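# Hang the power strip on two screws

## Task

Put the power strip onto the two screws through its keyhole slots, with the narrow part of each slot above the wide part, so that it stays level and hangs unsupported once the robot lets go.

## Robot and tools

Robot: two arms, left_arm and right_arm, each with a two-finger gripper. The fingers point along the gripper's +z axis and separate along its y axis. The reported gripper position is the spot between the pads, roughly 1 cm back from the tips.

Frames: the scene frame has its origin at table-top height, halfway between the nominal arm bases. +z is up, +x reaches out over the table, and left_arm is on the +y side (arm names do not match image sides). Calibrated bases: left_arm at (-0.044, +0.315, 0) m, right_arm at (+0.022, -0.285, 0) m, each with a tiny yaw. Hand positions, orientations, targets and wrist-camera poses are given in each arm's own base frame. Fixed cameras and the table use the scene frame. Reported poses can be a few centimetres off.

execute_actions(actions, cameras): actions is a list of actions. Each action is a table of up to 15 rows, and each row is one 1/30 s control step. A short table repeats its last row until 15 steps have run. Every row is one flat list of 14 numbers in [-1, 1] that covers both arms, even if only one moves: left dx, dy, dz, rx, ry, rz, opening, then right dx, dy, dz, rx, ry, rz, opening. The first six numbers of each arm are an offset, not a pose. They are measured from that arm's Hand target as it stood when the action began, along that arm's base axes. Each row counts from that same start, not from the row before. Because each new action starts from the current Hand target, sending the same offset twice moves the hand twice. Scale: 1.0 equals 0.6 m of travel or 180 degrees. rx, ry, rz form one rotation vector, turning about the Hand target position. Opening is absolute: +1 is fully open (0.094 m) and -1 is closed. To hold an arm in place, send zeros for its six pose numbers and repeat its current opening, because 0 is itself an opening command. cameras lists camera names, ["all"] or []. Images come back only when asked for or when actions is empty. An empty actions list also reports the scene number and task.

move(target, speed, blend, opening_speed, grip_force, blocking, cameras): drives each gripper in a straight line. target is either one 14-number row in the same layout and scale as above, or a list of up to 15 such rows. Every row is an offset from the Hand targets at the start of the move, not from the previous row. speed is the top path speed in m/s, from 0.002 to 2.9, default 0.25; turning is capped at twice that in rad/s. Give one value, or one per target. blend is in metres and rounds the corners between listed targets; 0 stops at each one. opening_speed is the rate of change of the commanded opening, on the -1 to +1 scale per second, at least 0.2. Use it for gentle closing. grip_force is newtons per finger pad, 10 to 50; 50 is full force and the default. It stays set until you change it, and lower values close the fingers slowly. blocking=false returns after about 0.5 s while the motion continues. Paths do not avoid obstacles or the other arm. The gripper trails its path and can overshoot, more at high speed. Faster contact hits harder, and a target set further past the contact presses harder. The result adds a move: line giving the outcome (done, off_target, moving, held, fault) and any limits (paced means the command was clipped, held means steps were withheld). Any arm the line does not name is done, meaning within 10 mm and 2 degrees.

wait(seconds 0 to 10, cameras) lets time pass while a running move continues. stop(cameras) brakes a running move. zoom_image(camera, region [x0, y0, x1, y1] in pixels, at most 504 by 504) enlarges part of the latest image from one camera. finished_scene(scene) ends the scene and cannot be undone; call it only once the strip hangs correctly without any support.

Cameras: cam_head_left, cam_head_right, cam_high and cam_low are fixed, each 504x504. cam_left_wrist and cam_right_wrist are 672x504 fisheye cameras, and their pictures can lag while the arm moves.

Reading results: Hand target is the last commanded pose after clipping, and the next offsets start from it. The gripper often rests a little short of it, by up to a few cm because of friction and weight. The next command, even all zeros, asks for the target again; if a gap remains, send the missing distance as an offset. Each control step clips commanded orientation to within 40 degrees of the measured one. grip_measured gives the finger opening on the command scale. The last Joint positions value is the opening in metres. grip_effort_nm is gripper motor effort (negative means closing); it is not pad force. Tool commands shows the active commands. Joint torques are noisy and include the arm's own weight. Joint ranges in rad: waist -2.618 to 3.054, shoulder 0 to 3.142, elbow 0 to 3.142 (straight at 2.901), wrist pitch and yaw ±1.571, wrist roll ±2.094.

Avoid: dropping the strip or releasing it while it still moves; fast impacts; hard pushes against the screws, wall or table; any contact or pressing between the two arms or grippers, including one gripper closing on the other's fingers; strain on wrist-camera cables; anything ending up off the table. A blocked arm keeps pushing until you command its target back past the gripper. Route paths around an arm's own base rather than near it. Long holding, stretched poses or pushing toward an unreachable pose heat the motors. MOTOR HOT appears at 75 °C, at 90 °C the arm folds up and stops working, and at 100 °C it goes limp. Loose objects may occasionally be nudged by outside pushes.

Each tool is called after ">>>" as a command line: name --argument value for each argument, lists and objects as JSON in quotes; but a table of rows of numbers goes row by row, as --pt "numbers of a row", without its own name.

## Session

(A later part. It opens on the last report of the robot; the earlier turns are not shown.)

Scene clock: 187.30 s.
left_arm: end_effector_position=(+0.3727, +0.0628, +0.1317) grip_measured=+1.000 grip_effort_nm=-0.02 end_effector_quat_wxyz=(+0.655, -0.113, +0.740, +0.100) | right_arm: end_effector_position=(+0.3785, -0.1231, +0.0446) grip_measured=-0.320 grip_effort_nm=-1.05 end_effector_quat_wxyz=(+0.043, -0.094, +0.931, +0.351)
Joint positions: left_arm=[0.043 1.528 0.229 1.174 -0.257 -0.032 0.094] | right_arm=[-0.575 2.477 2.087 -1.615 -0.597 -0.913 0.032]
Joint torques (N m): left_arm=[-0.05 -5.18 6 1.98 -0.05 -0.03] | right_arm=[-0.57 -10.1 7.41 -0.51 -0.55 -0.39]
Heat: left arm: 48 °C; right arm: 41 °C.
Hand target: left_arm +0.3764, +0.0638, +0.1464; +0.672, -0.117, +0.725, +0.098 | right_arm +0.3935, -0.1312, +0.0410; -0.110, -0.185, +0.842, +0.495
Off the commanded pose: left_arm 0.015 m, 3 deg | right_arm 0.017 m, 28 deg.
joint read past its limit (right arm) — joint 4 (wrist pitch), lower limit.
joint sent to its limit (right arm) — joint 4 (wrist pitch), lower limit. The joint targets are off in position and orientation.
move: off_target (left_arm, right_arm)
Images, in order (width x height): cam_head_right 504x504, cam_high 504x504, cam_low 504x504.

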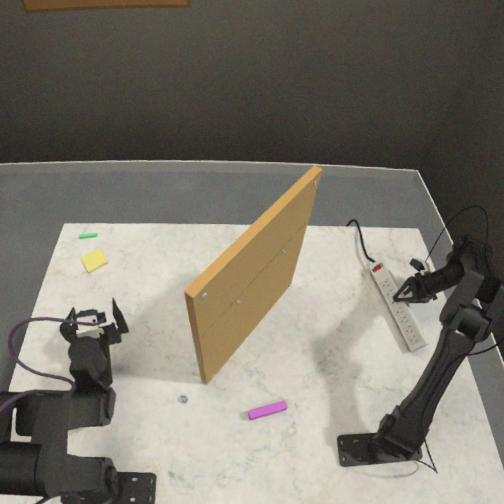

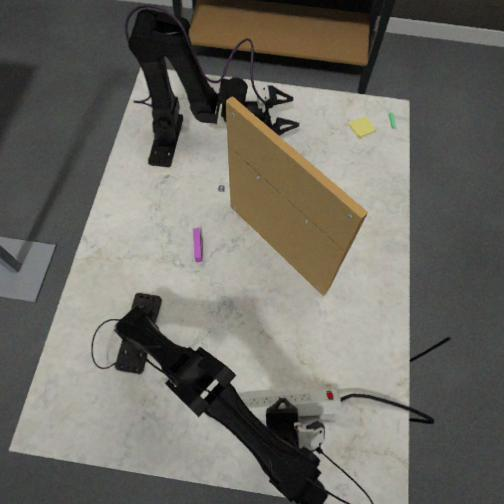

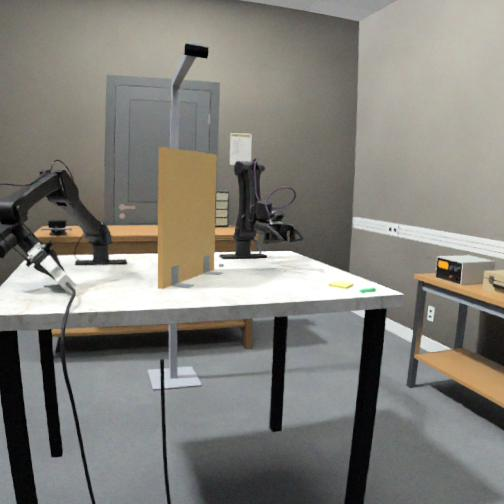

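>>> move --pt "0 0 0 0 0 0 1 0.01 -0.03 -0.03 0 0 0 -0.5" --speed 0.06 --cameras '["cam_low"]'

>>> zoom_image --camera "cam_low" --region '[0, 180, 140, 320]'

Scene clock: 203.47 s.
left_arm: end_effector_position=(+0.3727, +0.0628, +0.1317) grip_measured=+1.000 grip_effort_nm=-0.02 end_effector_quat_wxyz=(+0.655, -0.113, +0.740, +0.100) | right_arm: end_effector_position=(+0.3944, -0.1363, +0.0412) grip_measured=-0.320 grip_effort_nm=-1.05 end_effector_quat_wxyz=(+0.073, -0.079, +0.927, +0.358)
Joint positions: left_arm=[0.043 1.528 0.229 1.174 -0.257 -0.032 0.094] | right_arm=[-0.599 2.537 2.174 -1.615 -0.647 -0.908 0.032]
Joint torques (N m): left_arm=[-0.06 -5.14 5.94 2 -0.04 -0.01] | right_arm=[-0.91 -8.79 6.97 -0.49 -0.14 -0.5]
Heat: left arm: 48 °C; right arm: 41 °C.
Hand target: left_arm +0.3764, +0.0638, +0.1464; +0.672, -0.117, +0.725, +0.098 | right_arm +0.3995, -0.1492, +0.0230; -0.110, -0.185, +0.842, +0.495
Off the commanded pose: left_arm 0.015 m, 3 deg | right_arm 0.023 m, 31 deg.
joint read past its limit (right arm) — joint 4 (wrist pitch), lower limit.
joint sent to its limit (right arm) — joint 4 (wrist pitch), lower limit. The joint targets are off in position and orientation.
move: off_target (left_arm, right_arm)
Images, in order (width x height): cam_low 504x504.

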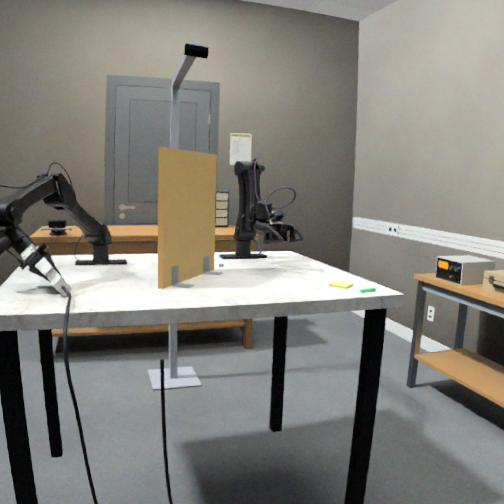

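Scaled by 3.600 from the camera's 504x504 image, which has a finer 720x720 frame.

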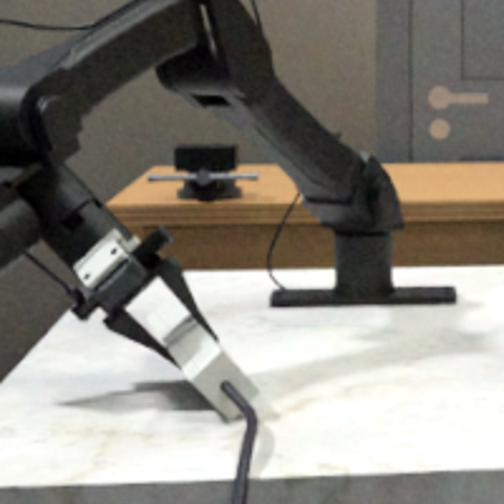

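Corner is on the table. Open gently.

>>> move --target '[0,0,0,0,0,0,1,0,0,0,0,0,0,0.1]' --opening_speed 0.3 --cameras '["cam_low","cam_head_right"]'

>>> zoom_image --camera "cam_low" --region '[0, 180, 140, 320]'

Scene clock: 220.27 s.
left_arm: end_effector_position=(+0.3727, +0.0628, +0.1317) grip_measured=+1.000 grip_effort_nm=-0.02 end_effector_quat_wxyz=(+0.655, -0.113, +0.740, +0.100) | right_arm: end_effector_position=(+0.3938, -0.1372, +0.0341) grip_measured=+0.097 grip_effort_nm=0.12 end_effector_quat_wxyz=(+0.076, -0.093, +0.925, +0.362)
Joint positions: left_arm=[0.043 1.528 0.229 1.174 -0.257 -0.032 0.094] | right_arm=[-0.602 2.559 2.18 -1.615 -0.649 -0.946 0.052]
Joint torques (N m): left_arm=[-0.09 -5.22 5.94 1.98 -0.04 -0.02] | right_arm=[-0.43 -10.66 6.78 -0.52 -0.09 -0.11]
Heat: left arm: 49 °C; right arm: 41 °C.
Hand target: left_arm +0.3764, +0.0638, +0.1464; +0.672, -0.117, +0.725, +0.098 | right_arm +0.3995, -0.1492, +0.0230; -0.110, -0.185, +0.842, +0.495
Off the commanded pose: left_arm 0.015 m, 3 deg | right_arm 0.017 m, 30 deg.
joint read past its limit (right arm) — joint 4 (wrist pitch), lower limit.
joint sent to its limit (right arm) — joint 4 (wrist pitch), lower limit. The joint targets are off in position and orientation.
move: off_target (left_arm, right_arm)
Images, in order (width x height): cam_head_right 504x504, cam_low 504x504.

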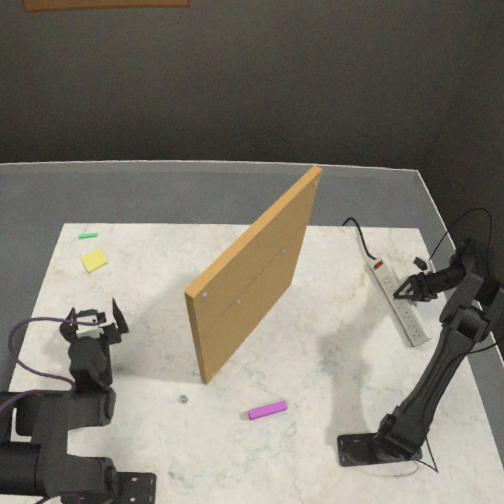

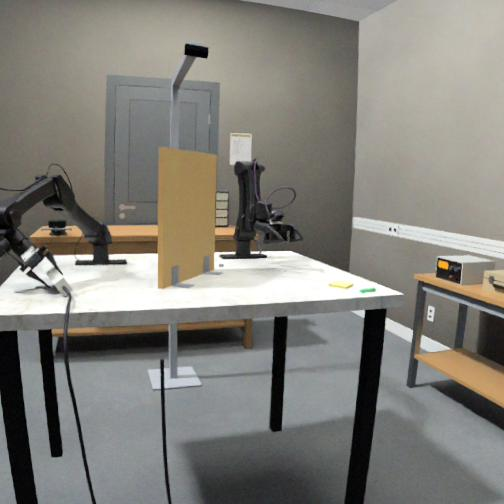

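Scaled by 3.600 from the camera's 504x504 image, which has a finer 720x720 frame.

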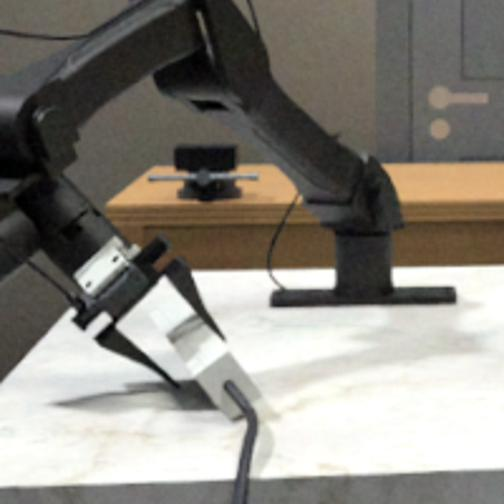

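>>> move --pt "0 0 0 0 0 0 1 0 0 -0.02 0 0 0 0.4" --pt "0 0 0 0 0 0 1 0 -0.06 0.02 0 0 0 0.4" --pt "0 0 0 0 0 0 1 -0.02 -0.1 0.10 0 0 0 0.4" --opening_speed 0.4 --speed 0.08 --cameras '["cam_low","cam_head_right"]'

>>> zoom_image --camera "cam_low" --region '[0, 180, 140, 320]'

Scene clock: 240.23 s.
left_arm: end_effector_position=(+0.3727, +0.0628, +0.1317) grip_measured=+1.000 grip_effort_nm=-0.02 end_effector_quat_wxyz=(+0.655, -0.113, +0.740, +0.100) | right_arm: end_effector_position=(+0.3875, -0.1916, +0.0440) grip_measured=+0.398 grip_effort_nm=0.06 end_effector_quat_wxyz=(+0.109, -0.077, +0.942, +0.308)
Joint positions: left_arm=[0.043 1.528 0.229 1.174 -0.257 -0.032 0.094] | right_arm=[-0.697 2.542 2.242 -1.592 -0.594 -0.959 0.066]
Joint torques (N m): left_arm=[-0.05 -5.2 5.94 1.98 -0.05 0] | right_arm=[-0.75 -18.36 5.35 -0.55 -0.25 -0.07]
Heat: left arm: 49 °C; right arm: 41 °C.
Hand target: left_arm +0.3764, +0.0638, +0.1464; +0.672, -0.117, +0.725, +0.098 | right_arm +0.3913, -0.2011, +0.0670; -0.036, -0.157, +0.884, +0.439 (not the last commanded pose)
Off the commanded pose: left_arm 0.015 m, 3 deg | right_arm 0.043 m, 37 deg.
joint read past its limit (right arm) — joint 4 (wrist pitch), lower limit.
joint sent to its limit (right arm) — joint 4 (wrist pitch), lower limit.
move: off_target (left_arm, right_arm; path cut at 10 s); path passed 2 of 3 targets
Images, in order (width x height): cam_head_right 504x504, cam_low 504x504.

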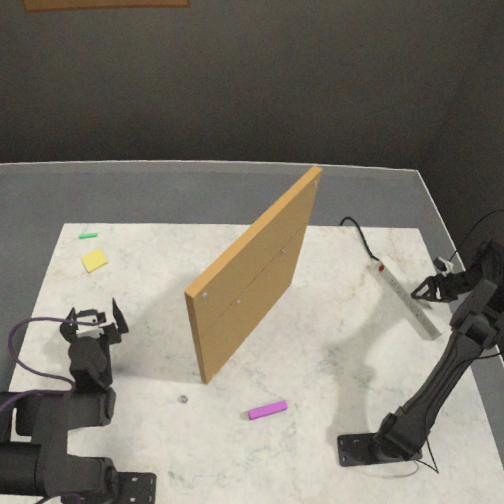

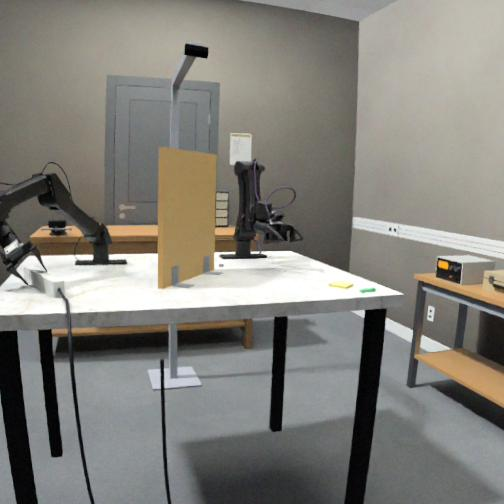

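Scaled by 3.600 from the camera's 504x504 image, which has a finer 720x720 frame.

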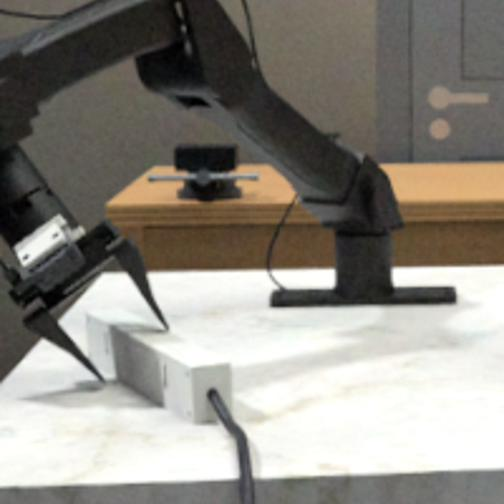

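>>> move --pt "0 0 0 0 0 0 1 0 -0.03 0.16 0 0 0 0.4" --pt "0 0 0 0 0 0 1 -0.12 0.04 0.26 -0.277 -0.085 0.024 0.4" --blend '[0.03,0]' --speed 0.25 --cameras '["cam_low","cam_high","cam_right_wrist"]'

>>> zoom_image --camera "cam_high" --region '[210, 340, 350, 480]'

Scene clock: 269.43 s.
left_arm: end_effector_position=(+0.3727, +0.0628, +0.1317) grip_measured=+1.000 grip_effort_nm=-0.02 end_effector_quat_wxyz=(+0.655, -0.113, +0.740, +0.100) | right_arm: end_effector_position=(+0.3197, -0.1809, +0.2115) grip_measured=+0.398 grip_effort_nm=0.07 end_effector_quat_wxyz=(+0.042, -0.215, +0.975, -0.038)
Joint positions: left_arm=[0.043 1.528 0.229 1.174 -0.257 -0.032 0.094] | right_arm=[-0.518 1.896 2.028 -1.59 0 -0.951 0.066]
Joint torques (N m): left_arm=[-0.01 -5.18 5.97 1.96 -0.04 -0.03] | right_arm=[0.35 -12.15 4.59 0.04 0 0.05]
Heat: left arm: 49 °C; right arm: 44 °C.
Hand target: left_arm +0.3764, +0.0638, +0.1464; +0.672, -0.117, +0.725, +0.098 | right_arm +0.3193, -0.1771, +0.2230; +0.000, -0.215, +0.977, +0.001
Off the commanded pose: left_arm 0.015 m, 3 deg | right_arm 0.012 m, 7 deg.
joint read past its limit (right arm) — joint 4 (wrist pitch), lower limit.
joint sent to its limit (right arm) — joint 4 (wrist pitch), lower limit. The joint targets are off in position and orientation.
move: off_target (left_arm, right_arm)
camera_calibration:
cam_right_wrist: T_world_to_cam=[[0.348274, -0.932198, 0.098548, -0.303003], [-0.808617, -0.245584, 0.534628, 0.107722], [-0.474177, -0.265884, -0.839322, 0.386484], [0, 0, 0, 1]] pos_world=[0.375895, -0.153245, 0.296654]
Images, in order (width x height): cam_high 504x504, cam_low 504x504, cam_right_wrist 672x504.

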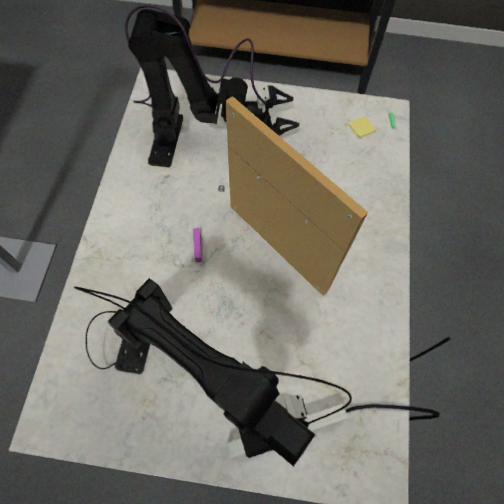

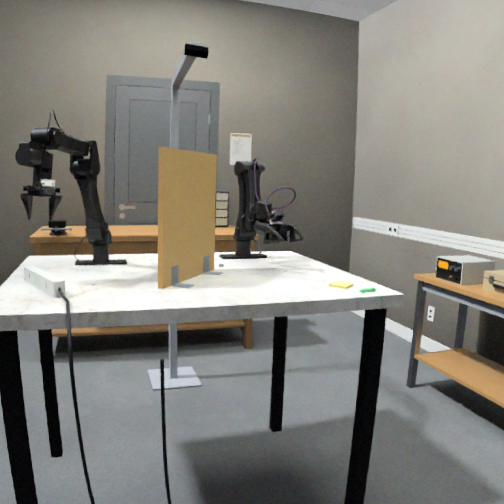

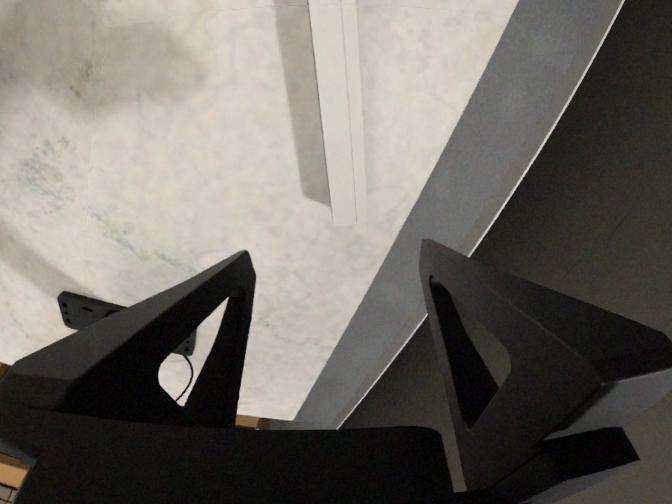

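Scaled by 3.600 from the camera's 504x504 image, which has a finer 720x720 frame.

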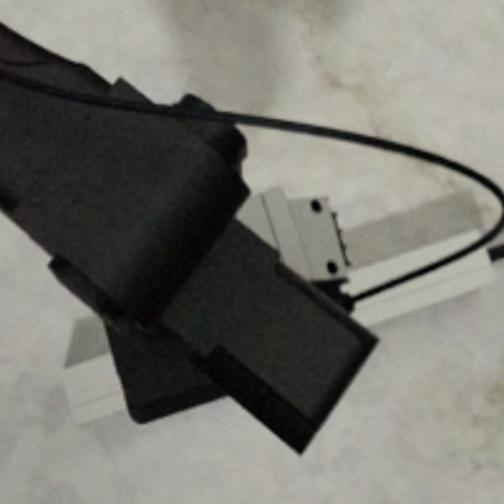

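>>> move --pt "0 0 0 0 0 0 1 0.025 -0.028 -0.21 0 0 0 0.4" --speed 0.2 --cameras '["cam_right_wrist"]'

Scene clock: 282.77 s.
left_arm: end_effector_position=(+0.3727, +0.0628, +0.1317) grip_measured=+1.000 grip_effort_nm=-0.02 end_effector_quat_wxyz=(+0.655, -0.113, +0.740, +0.100) | right_arm: end_effector_position=(+0.3322, -0.1884, +0.0984) grip_measured=+0.398 grip_effort_nm=0.06 end_effector_quat_wxyz=(-0.006, -0.215, +0.977, +0.005)
Joint positions: left_arm=[0.043 1.528 0.229 1.174 -0.257 -0.032 0.094] | right_arm=[-0.518 2.017 1.746 -1.315 0.001 -0.951 0.066]
Joint torques (N m): left_arm=[-0.06 -5.22 5.94 1.97 -0.06 -0.04] | right_arm=[-0.61 -9.63 5.35 -0.1 -0.02 -0.06]
Heat: left arm: 50 °C; right arm: 44 °C.
Hand target: left_arm +0.3764, +0.0638, +0.1464; +0.672, -0.117, +0.725, +0.098 | right_arm +0.3343, -0.1939, +0.0970; +0.000, -0.215, +0.977, +0.001
Off the commanded pose: left_arm 0.015 m, 3 deg | right_arm 0.006 m, 1 deg.
move: off_target (left_arm)
camera_calibration:
cam_right_wrist: T_world_to_cam=[[0.353808, -0.935318, 0.00061711, -0.295924], [-0.74429, -0.281147, 0.605796, 0.141454], [-0.566438, -0.214795, -0.79562, 0.331432], [0, 0, 0, 1]] pos_world=[0.397719, -0.165824, 0.178185]
Images, in order (width x height): cam_right_wrist 672x504.

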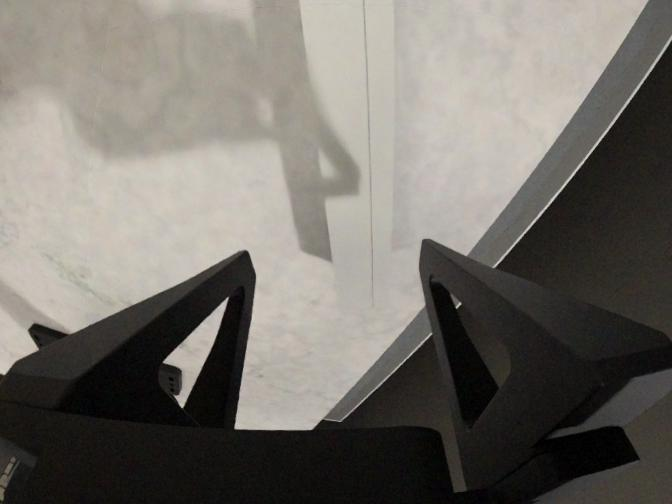

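>>> move --pt "0 0 0 0 0 0 1 0.01 -0.024 -0.03 0 0 0 0.4" --pt "0 0 0 0 0 0 1 0.01 -0.024 -0.115 0 0 0 0.4" --pt "0 0 0 0 0 0 1 0.01 -0.024 -0.115 0 0 0 -0.5" --opening_speed 0.7 --speed 0.15 --cameras '["cam_right_wrist","cam_head_right","cam_low"]'

Scene clock: 294.13 s.
left_arm: end_effector_position=(+0.3727, +0.0628, +0.1317) grip_measured=+1.000 grip_effort_nm=-0.01 end_effector_quat_wxyz=(+0.655, -0.113, +0.740, +0.100) | right_arm: end_effector_position=(+0.3394, -0.2047, +0.0323) grip_measured=-0.315 grip_effort_nm=-1.05 end_effector_quat_wxyz=(-0.003, -0.219, +0.976, +0.001)
Joint positions: left_arm=[0.043 1.528 0.229 1.174 -0.257 -0.032 0.094] | right_arm=[-0.544 2.103 1.61 -1.084 0.003 -0.986 0.032]
Joint torques (N m): left_arm=[-0.08 -5.19 5.98 1.98 -0.06 -0.01] | right_arm=[-0.4 -9.69 5.01 -0.1 -0.02 -0.02]
Heat: left arm: 50 °C; right arm: 44 °C.
Hand target: left_arm +0.3764, +0.0638, +0.1464; +0.672, -0.117, +0.725, +0.098 | right_arm +0.3403, -0.2083, +0.0280; +0.000, -0.215, +0.977, +0.001
Off the commanded pose: left_arm 0.015 m, 3 deg | right_arm 0.006 m, 1 deg.
move: off_target (left_arm)
camera_calibration:
cam_right_wrist: T_world_to_cam=[[0.362365, -0.931999, 0.00836203, -0.316118], [-0.746075, -0.284677, 0.60194, 0.182206], [-0.558627, -0.224361, -0.798497, 0.274806], [0, 0, 0, 1]] pos_world=[0.404003, -0.181095, 0.112398]
Images, in order (width x height): cam_head_right 504x504, cam_low 504x504, cam_right_wrist 672x504.

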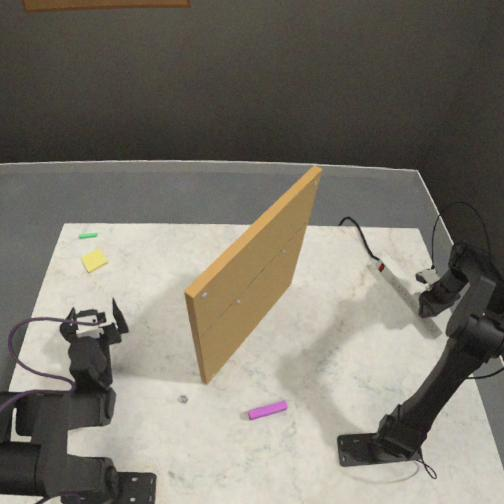

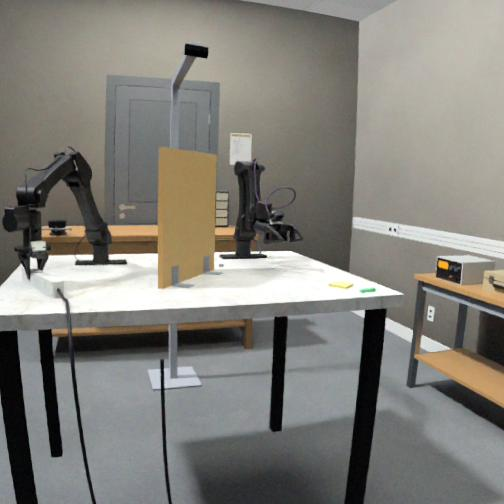

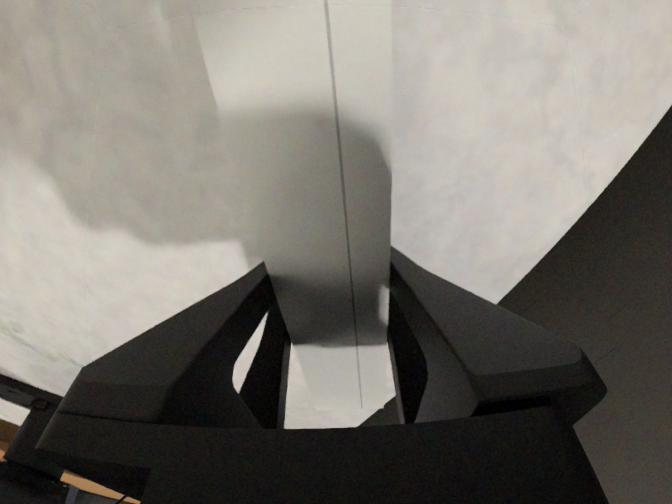

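>>> move --pt "0 0 0 0 0 0 1 0 0.03 0.153 0 0 0 -0.5" --pt "0 0 0 0 0 0 1 0.066 0.313 0.17 0 0 0.461 -0.5" --blend '[0.03,0]' --speed 0.2 --cameras '["cam_head_left","cam_right_wrist","cam_high","cam_low"]'

Scene clock: 318.27 s.
left_arm: end_effector_position=(+0.3727, +0.0628, +0.1317) grip_measured=+1.000 grip_effort_nm=-0.02 end_effector_quat_wxyz=(+0.655, -0.113, +0.740, +0.100) | right_arm: end_effector_position=(+0.4167, -0.0732, +0.1207) grip_measured=-0.320 grip_effort_nm=-1.05 end_effector_quat_wxyz=(-0.002, +0.720, -0.688, +0.092)
Joint positions: left_arm=[0.043 1.528 0.229 1.174 -0.257 -0.032 0.094] | right_arm=[-0.131 2.014 1.815 -1.22 0.106 -1.756 0.032]
Joint torques (N m): left_arm=[-0.08 -5.16 6 1.97 -0.05 -0.01] | right_arm=[4.7 -13.44 6.09 -1.39 -0.88 -1.8]
Heat: left arm: 50 °C; right arm: 44 °C.
Hand target: left_arm +0.3764, +0.0638, +0.1464; +0.672, -0.117, +0.725, +0.098 | right_arm +0.3799, -0.0205, +0.1300; +0.001, +0.808, -0.589, +0.000
Off the commanded pose: left_arm 0.015 m, 3 deg | right_arm 0.065 m, 18 deg.
move: off_target (left_arm, right_arm)
camera_calibration:
cam_right_wrist: T_world_to_cam=[[0.988633, -0.0153059, 0.149567, -0.433284], [-0.114439, -0.7218, 0.682575, -0.080844], [0.09751, -0.691932, -0.715347, 0.100472], [0, 0, 0, 1]] pos_world=[0.40931, 0.00453453, 0.191859]
Images, in order (width x height): cam_head_left 504x504, cam_high 504x504, cam_low 504x504, cam_right_wrist 672x504.

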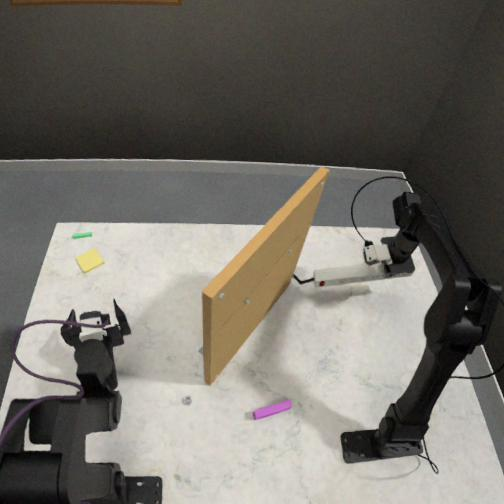

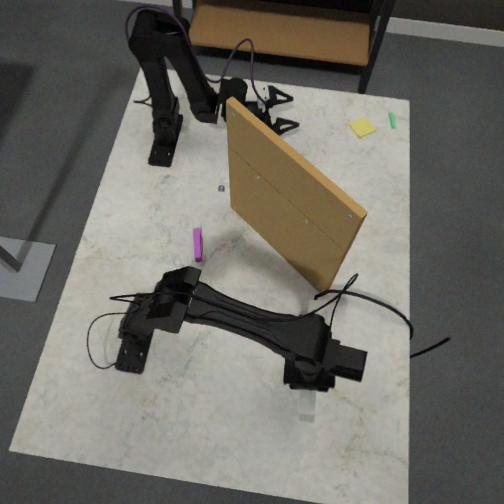

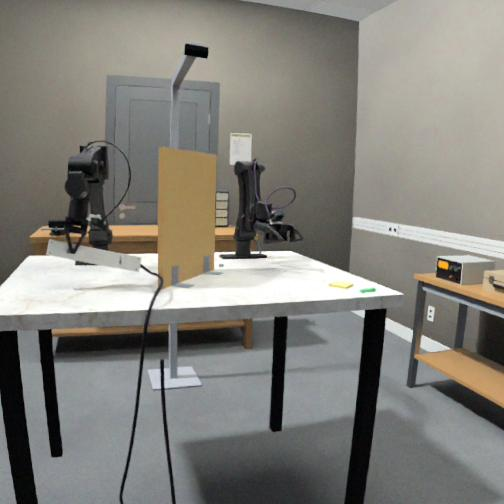

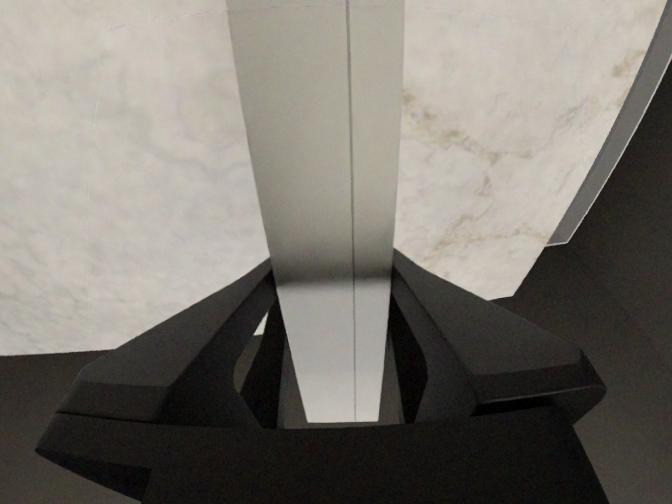

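>>> move --pt "0 0 0 0 0 0 1 0.0 -0.10 0 0 0 0 -0.5" --pt "0 0 0 0 0 0 1 -0.11 -0.10 0 0 0 0 -0.5" --pt "0 0 0 0 0 0 1 -0.11 -0.04 0 0 0 0 -0.5" --blend '[0.03,0.02,0]' --speed 0.2 --cameras '["cam_head_left","cam_high","cam_low"]'

Scene clock: 327.27 s.
left_arm: end_effector_position=(+0.3727, +0.0628, +0.1317) grip_measured=+1.000 grip_effort_nm=-0.02 end_effector_quat_wxyz=(+0.655, -0.113, +0.740, +0.100) | right_arm: end_effector_position=(+0.3556, -0.0697, +0.1257) grip_measured=-0.320 grip_effort_nm=-1.05 end_effector_quat_wxyz=(-0.011, +0.766, -0.639, +0.069)
Joint positions: left_arm=[0.043 1.528 0.229 1.174 -0.257 -0.032 0.094] | right_arm=[-0.171 1.79 1.54 -1.19 0.05 -1.925 0.032]
Joint torques (N m): left_arm=[-0.08 -5.24 6.05 1.96 -0.05 -0.01] | right_arm=[1.35 -12.05 4.26 -1.26 -0.44 -0.98]
Heat: left arm: 50 °C; right arm: 44 °C.
Hand target: left_arm +0.3764, +0.0638, +0.1464; +0.672, -0.117, +0.725, +0.098 | right_arm +0.3139, -0.0445, +0.1300; +0.001, +0.808, -0.589, +0.000
Off the commanded pose: left_arm 0.015 m, 3 deg | right_arm 0.049 m, 11 deg.
move: off_target (left_arm, right_arm); blend cut to 0.0274 m at target 1, 0.018 m at target 2
Images, in order (width x height): cam_head_left 504x504, cam_high 504x504, cam_low 504x504.

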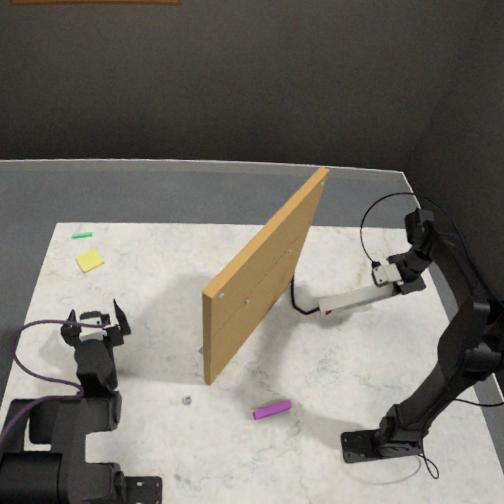

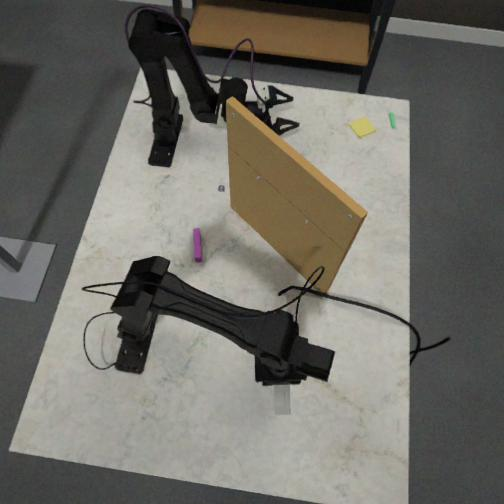

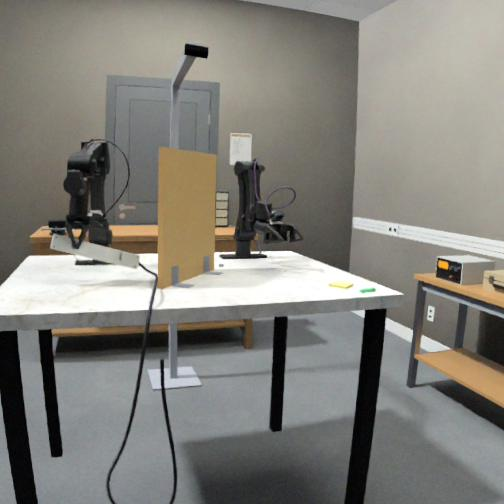

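>>> zoom_image --camera "cam_head_left" --region '[270, 220, 430, 340]'

>>> zoom_image --camera "cam_low" --region '[40, 200, 180, 320]'

>>> zoom_image --camera "cam_high" --region '[230, 250, 370, 430]'

Scaled by 3.150 from the camera's 504x504 image, which has a finer 720x720 frame.

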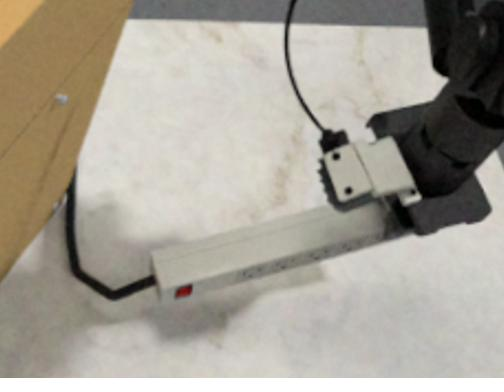

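Scaled by 3.600 from the camera's 504x504 image, which has a finer 720x720 frame.

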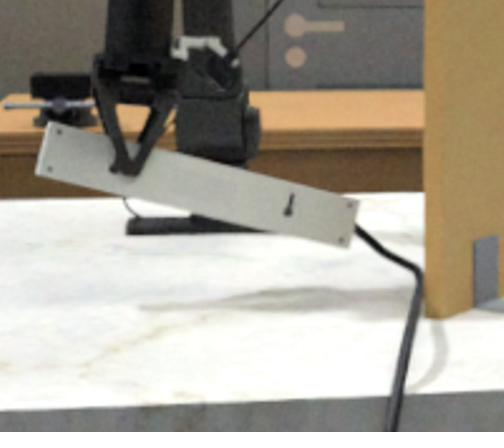

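Scaled by 2.800 from the camera's 504x504 image, which has a finer 720x720 frame.

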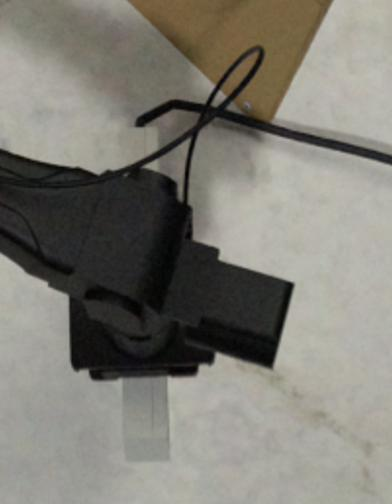

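>>> move --pt "0 0 0 0 0 0 1 -0.1 0.05 0 0 0 0.0 -0.5" --pt "0 0 0 0 0 0 1 -0.11 0.10 0 0 0 0.0 -0.5" --speed 0.15 --blend '[0.03,0]' --cameras '["cam_head_left","cam_high","cam_low"]'

>>> zoom_image --camera "cam_head_left" --region '[230, 220, 430, 370]'

>>> zoom_image --camera "cam_high" --region '[200, 230, 340, 410]'

Scene clock: 362.77 s.
left_arm: end_effector_position=(+0.3727, +0.0628, +0.1317) grip_measured=+1.000 grip_effort_nm=-0.02 end_effector_quat_wxyz=(+0.655, -0.113, +0.740, +0.100) | right_arm: end_effector_position=(+0.2921, -0.0067, +0.1303) grip_measured=-0.320 grip_effort_nm=-1.05 end_effector_quat_wxyz=(-0.013, +0.774, -0.630, +0.072)
Joint positions: left_arm=[0.043 1.528 0.229 1.174 -0.257 -0.032 0.094] | right_arm=[0.019 1.526 1.27 -1.188 0.074 -1.761 0.032]
Joint torques (N m): left_arm=[-0.03 -5.2 6 1.96 -0.06 -0.01] | right_arm=[2 -8.94 4.18 -1.18 -0.62 -0.64]
Heat: left arm: 51 °C; right arm: 42 °C.
Hand target: left_arm +0.3764, +0.0638, +0.1464; +0.672, -0.117, +0.725, +0.098 | right_arm +0.2479, +0.0155, +0.1300; +0.001, +0.808, -0.589, +0.000
Off the commanded pose: left_arm 0.015 m, 3 deg | right_arm 0.049 m, 10 deg.
move: off_target (left_arm, right_arm); blend cut to 0.0153 m at target 1
Images, in order (width x height): cam_head_left 504x504, cam_high 504x504, cam_low 504x504.

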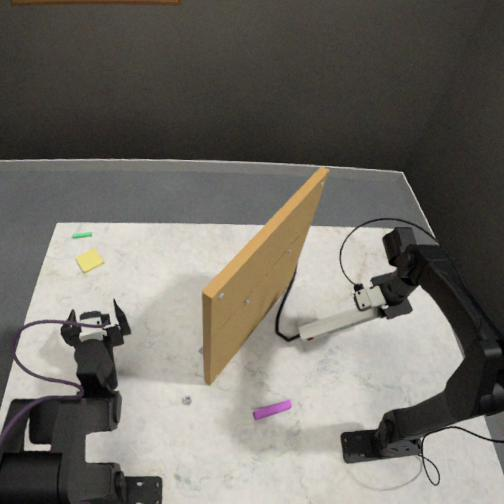

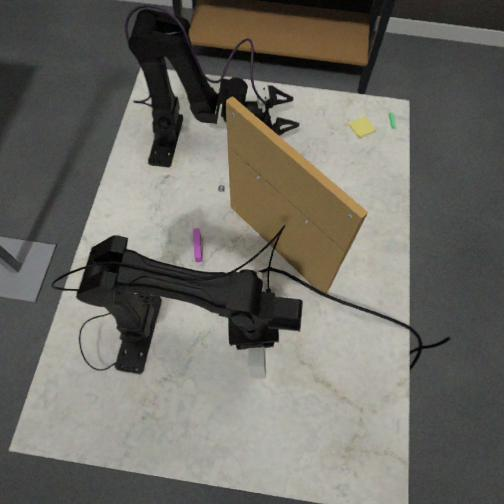

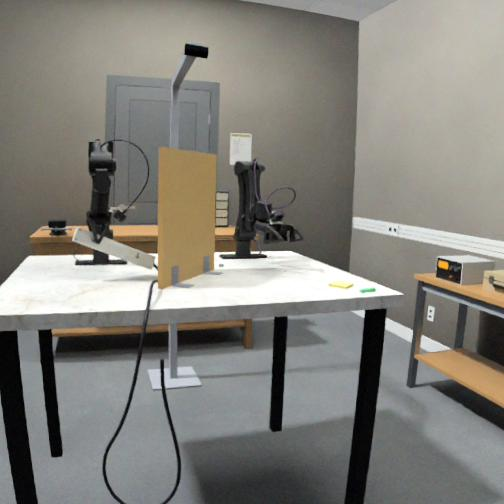

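Scaled by 2.520 from the camera's 504x504 image, which has a finer 720x720 frame.

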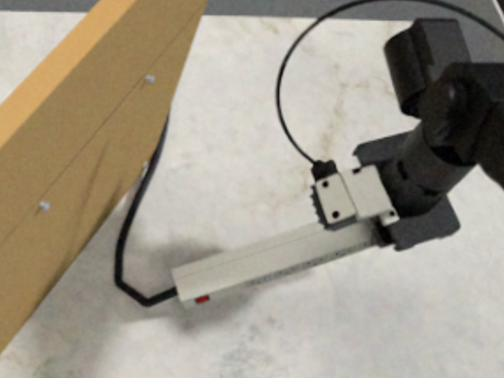

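Scaled by 2.800 from the camera's 504x504 image, which has a finer 720x720 frame.

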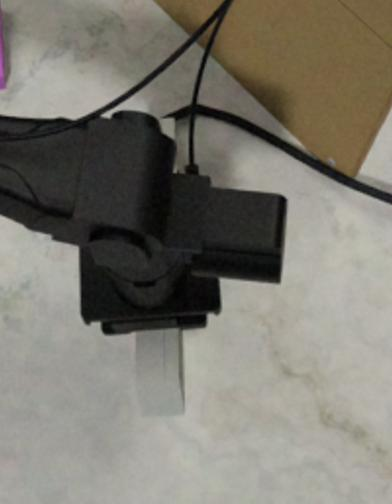

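>>> move --pt "-0.42 -0.22 0.2 0.05 0.09 -0.2 0.3 0 0 0 0 0 0 -0.5" --pt "-0.36 -0.55 0.2 0.1 0.15 -0.4 0.3 0 0 0 0 0 0 -0.5" --pt "-0.092 -0.735 0.06 0.142 0.212 -0.532 0.3 0 0 0 0 0 0 -0.5" --speed 0.3 --blend '[0.05,0.05,0]' --cameras '["cam_head_left","cam_high","cam_low","cam_left_wrist"]'

Scene clock: 404.77 s.
left_arm: end_effector_position=(+0.1994, -0.3255, +0.1659) grip_measured=+0.301 grip_effort_nm=-0.09 end_effector_quat_wxyz=(+0.184, +0.655, +0.690, -0.246) | right_arm: end_effector_position=(+0.2921, -0.0067, +0.1303) grip_measured=-0.320 grip_effort_nm=-1.05 end_effector_quat_wxyz=(-0.013, +0.774, -0.630, +0.072)
Joint positions: left_arm=[-0.81 1.588 1.322 -0.874 0.466 0.604 0.061] | right_arm=[0.019 1.526 1.27 -1.188 0.074 -1.761 0.032]
Joint torques (N m): left_arm=[11.15 5.37 21.53 3.09 0.54 0.09] | right_arm=[2 -8.96 4.08 -1.19 -0.61 -0.63]
Heat: left arm: 51 °C; right arm: 41 °C.
Hand target: left_arm +0.3212, -0.3772, +0.1824; +0.289, +0.610, +0.694, -0.253 | right_arm +0.2479, +0.0155, +0.1300; +0.001, +0.808, -0.589, +0.000
Off the commanded pose: left_arm 0.133 m, 13 deg | right_arm 0.049 m, 10 deg.
move: off_target (left_arm, right_arm)
camera_calibration:
cam_left_wrist: T_world_to_cam=[[-0.996721, 0.0581052, 0.0563168, 0.207072], [0.0604478, 0.997336, 0.0408255, 0.311336], [-0.0537946, 0.0440958, -0.997578, 0.292989], [0, 0, 0, 1]] pos_world=[0.203334, -0.335458, 0.267908]
Images, in order (width x height): cam_head_left 504x504, cam_high 504x504, cam_low 504x504, cam_left_wrist 672x504.

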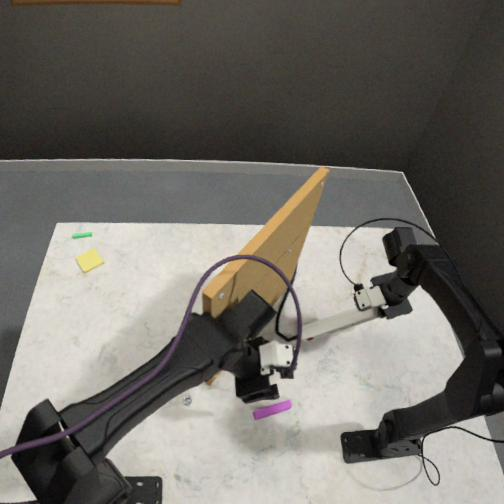

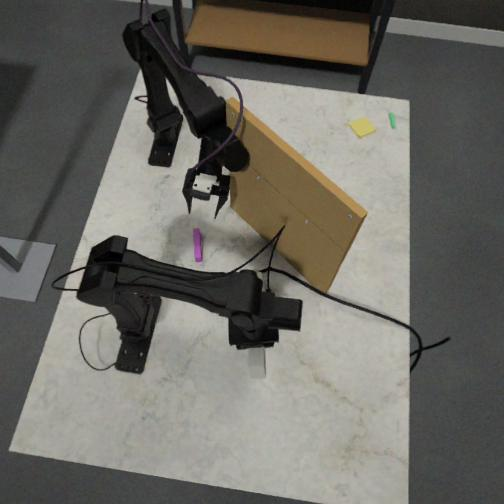

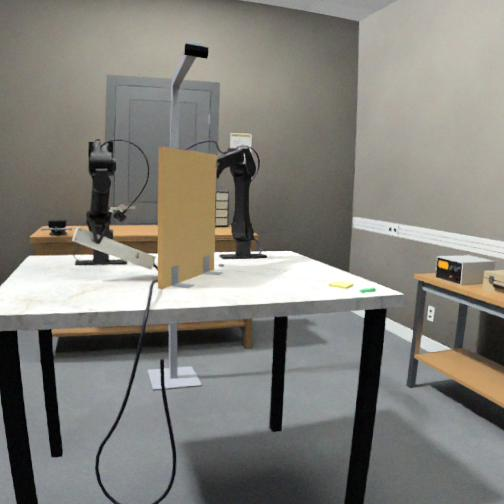

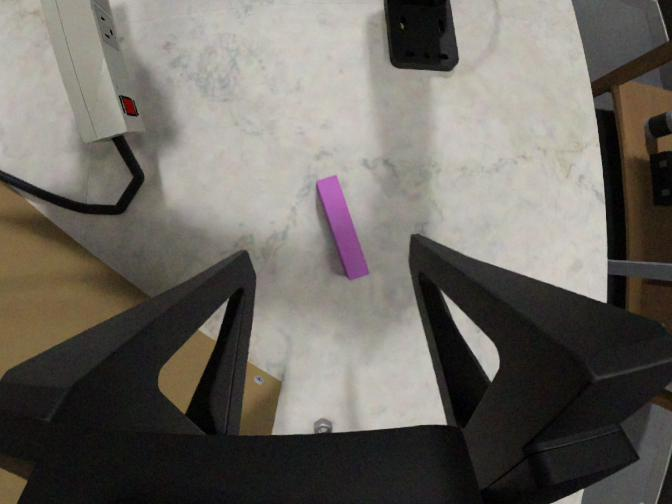

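>>> move --pt "-0.3 0.12 0.05 0 0 0 0.3 0 0 0 0 0 0 -0.5" --pt "-0.3 0.12 0.05 0 0 0 0.3 -0.03 -0.15 0.0 0 0 0.0 -0.5" --speed 0.2 --blend '[0.03,0]' --cameras '["cam_head_left","cam_high","cam_low","cam_left_wrist"]'

>>> zoom_image --camera "cam_head_left" --region '[230, 250, 430, 400]'

Scene clock: 421.93 s.
left_arm: end_effector_position=(+0.1422, -0.3042, +0.2032) grip_measured=+0.301 grip_effort_nm=-0.09 end_effector_quat_wxyz=(+0.270, +0.612, +0.701, -0.248) | right_arm: end_effector_position=(+0.2660, -0.0887, +0.1288) grip_measured=-0.320 grip_effort_nm=-1.05 end_effector_quat_wxyz=(-0.004, +0.743, -0.666, +0.067)
Joint positions: left_arm=[-0.961 1.212 1.066 -0.739 0.332 0.354 0.061] | right_arm=[-0.294 1.483 1.226 -1.188 0.049 -1.976 0.032]
Joint torques (N m): left_arm=[-0.8 -5.57 6.49 1.51 0.08 -0.09] | right_arm=[0.24 -7.65 4.89 -1.14 -0.08 -1.1]
Heat: left arm: 58 °C; right arm: 41 °C.
Hand target: left_arm +0.1412, -0.3052, +0.2124; +0.289, +0.610, +0.694, -0.253 | right_arm +0.2299, -0.0745, +0.1300; +0.001, +0.808, -0.589, +0.000
Off the commanded pose: left_arm 0.009 m, 2 deg | right_arm 0.039 m, 14 deg.
joint sent to its limit (right arm) — joint 6 (wrist roll), lower limit. The joint targets are off in position and orientation.
move: off_target (right_arm)
camera_calibration:
cam_left_wrist: T_world_to_cam=[[-0.997786, -0.0565739, -0.03496, 0.13057], [-0.0534209, 0.994918, -0.0853481, 0.333184], [0.0396108, -0.0832916, -0.995738, 0.273776], [0, 0, 0, 1]] pos_world=[0.137235, -0.301301, 0.305611]
Images, in order (width x height): cam_head_left 504x504, cam_high 504x504, cam_low 504x504, cam_left_wrist 672x504.

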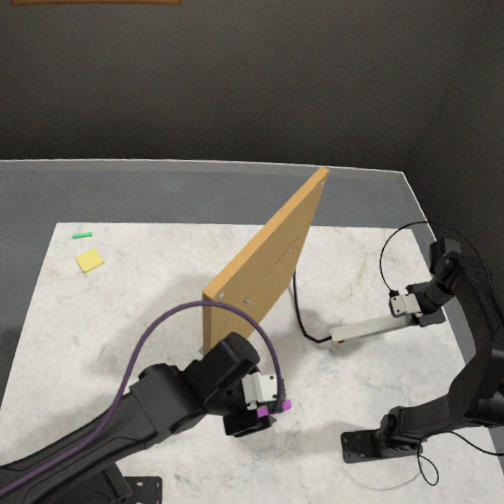

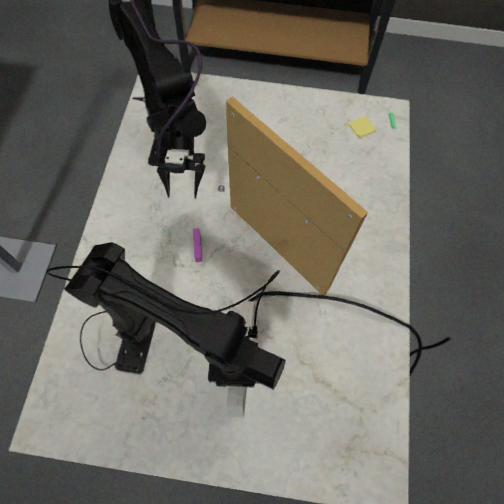

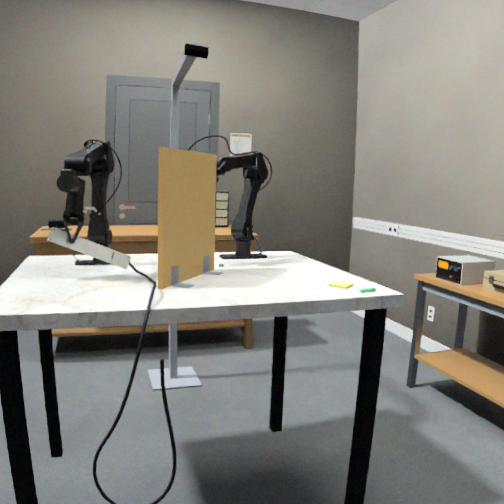

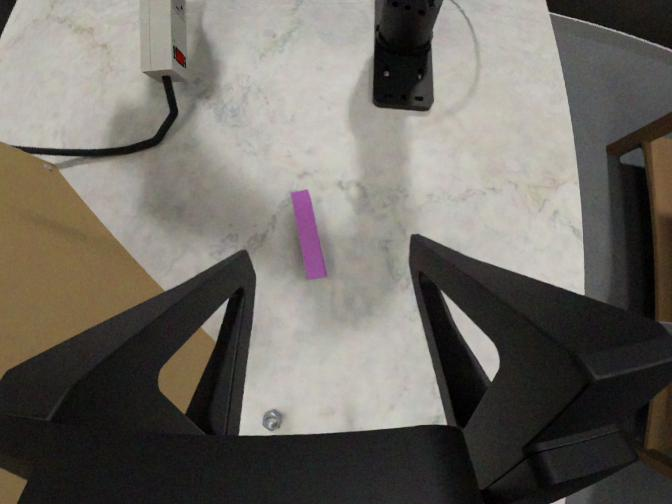

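Scaled by 2.520 from the camera's 504x504 image, which has a finer 720x720 frame.

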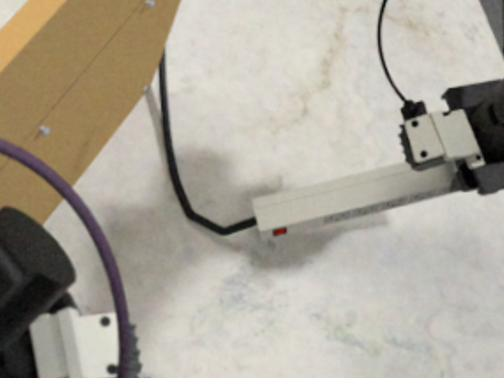

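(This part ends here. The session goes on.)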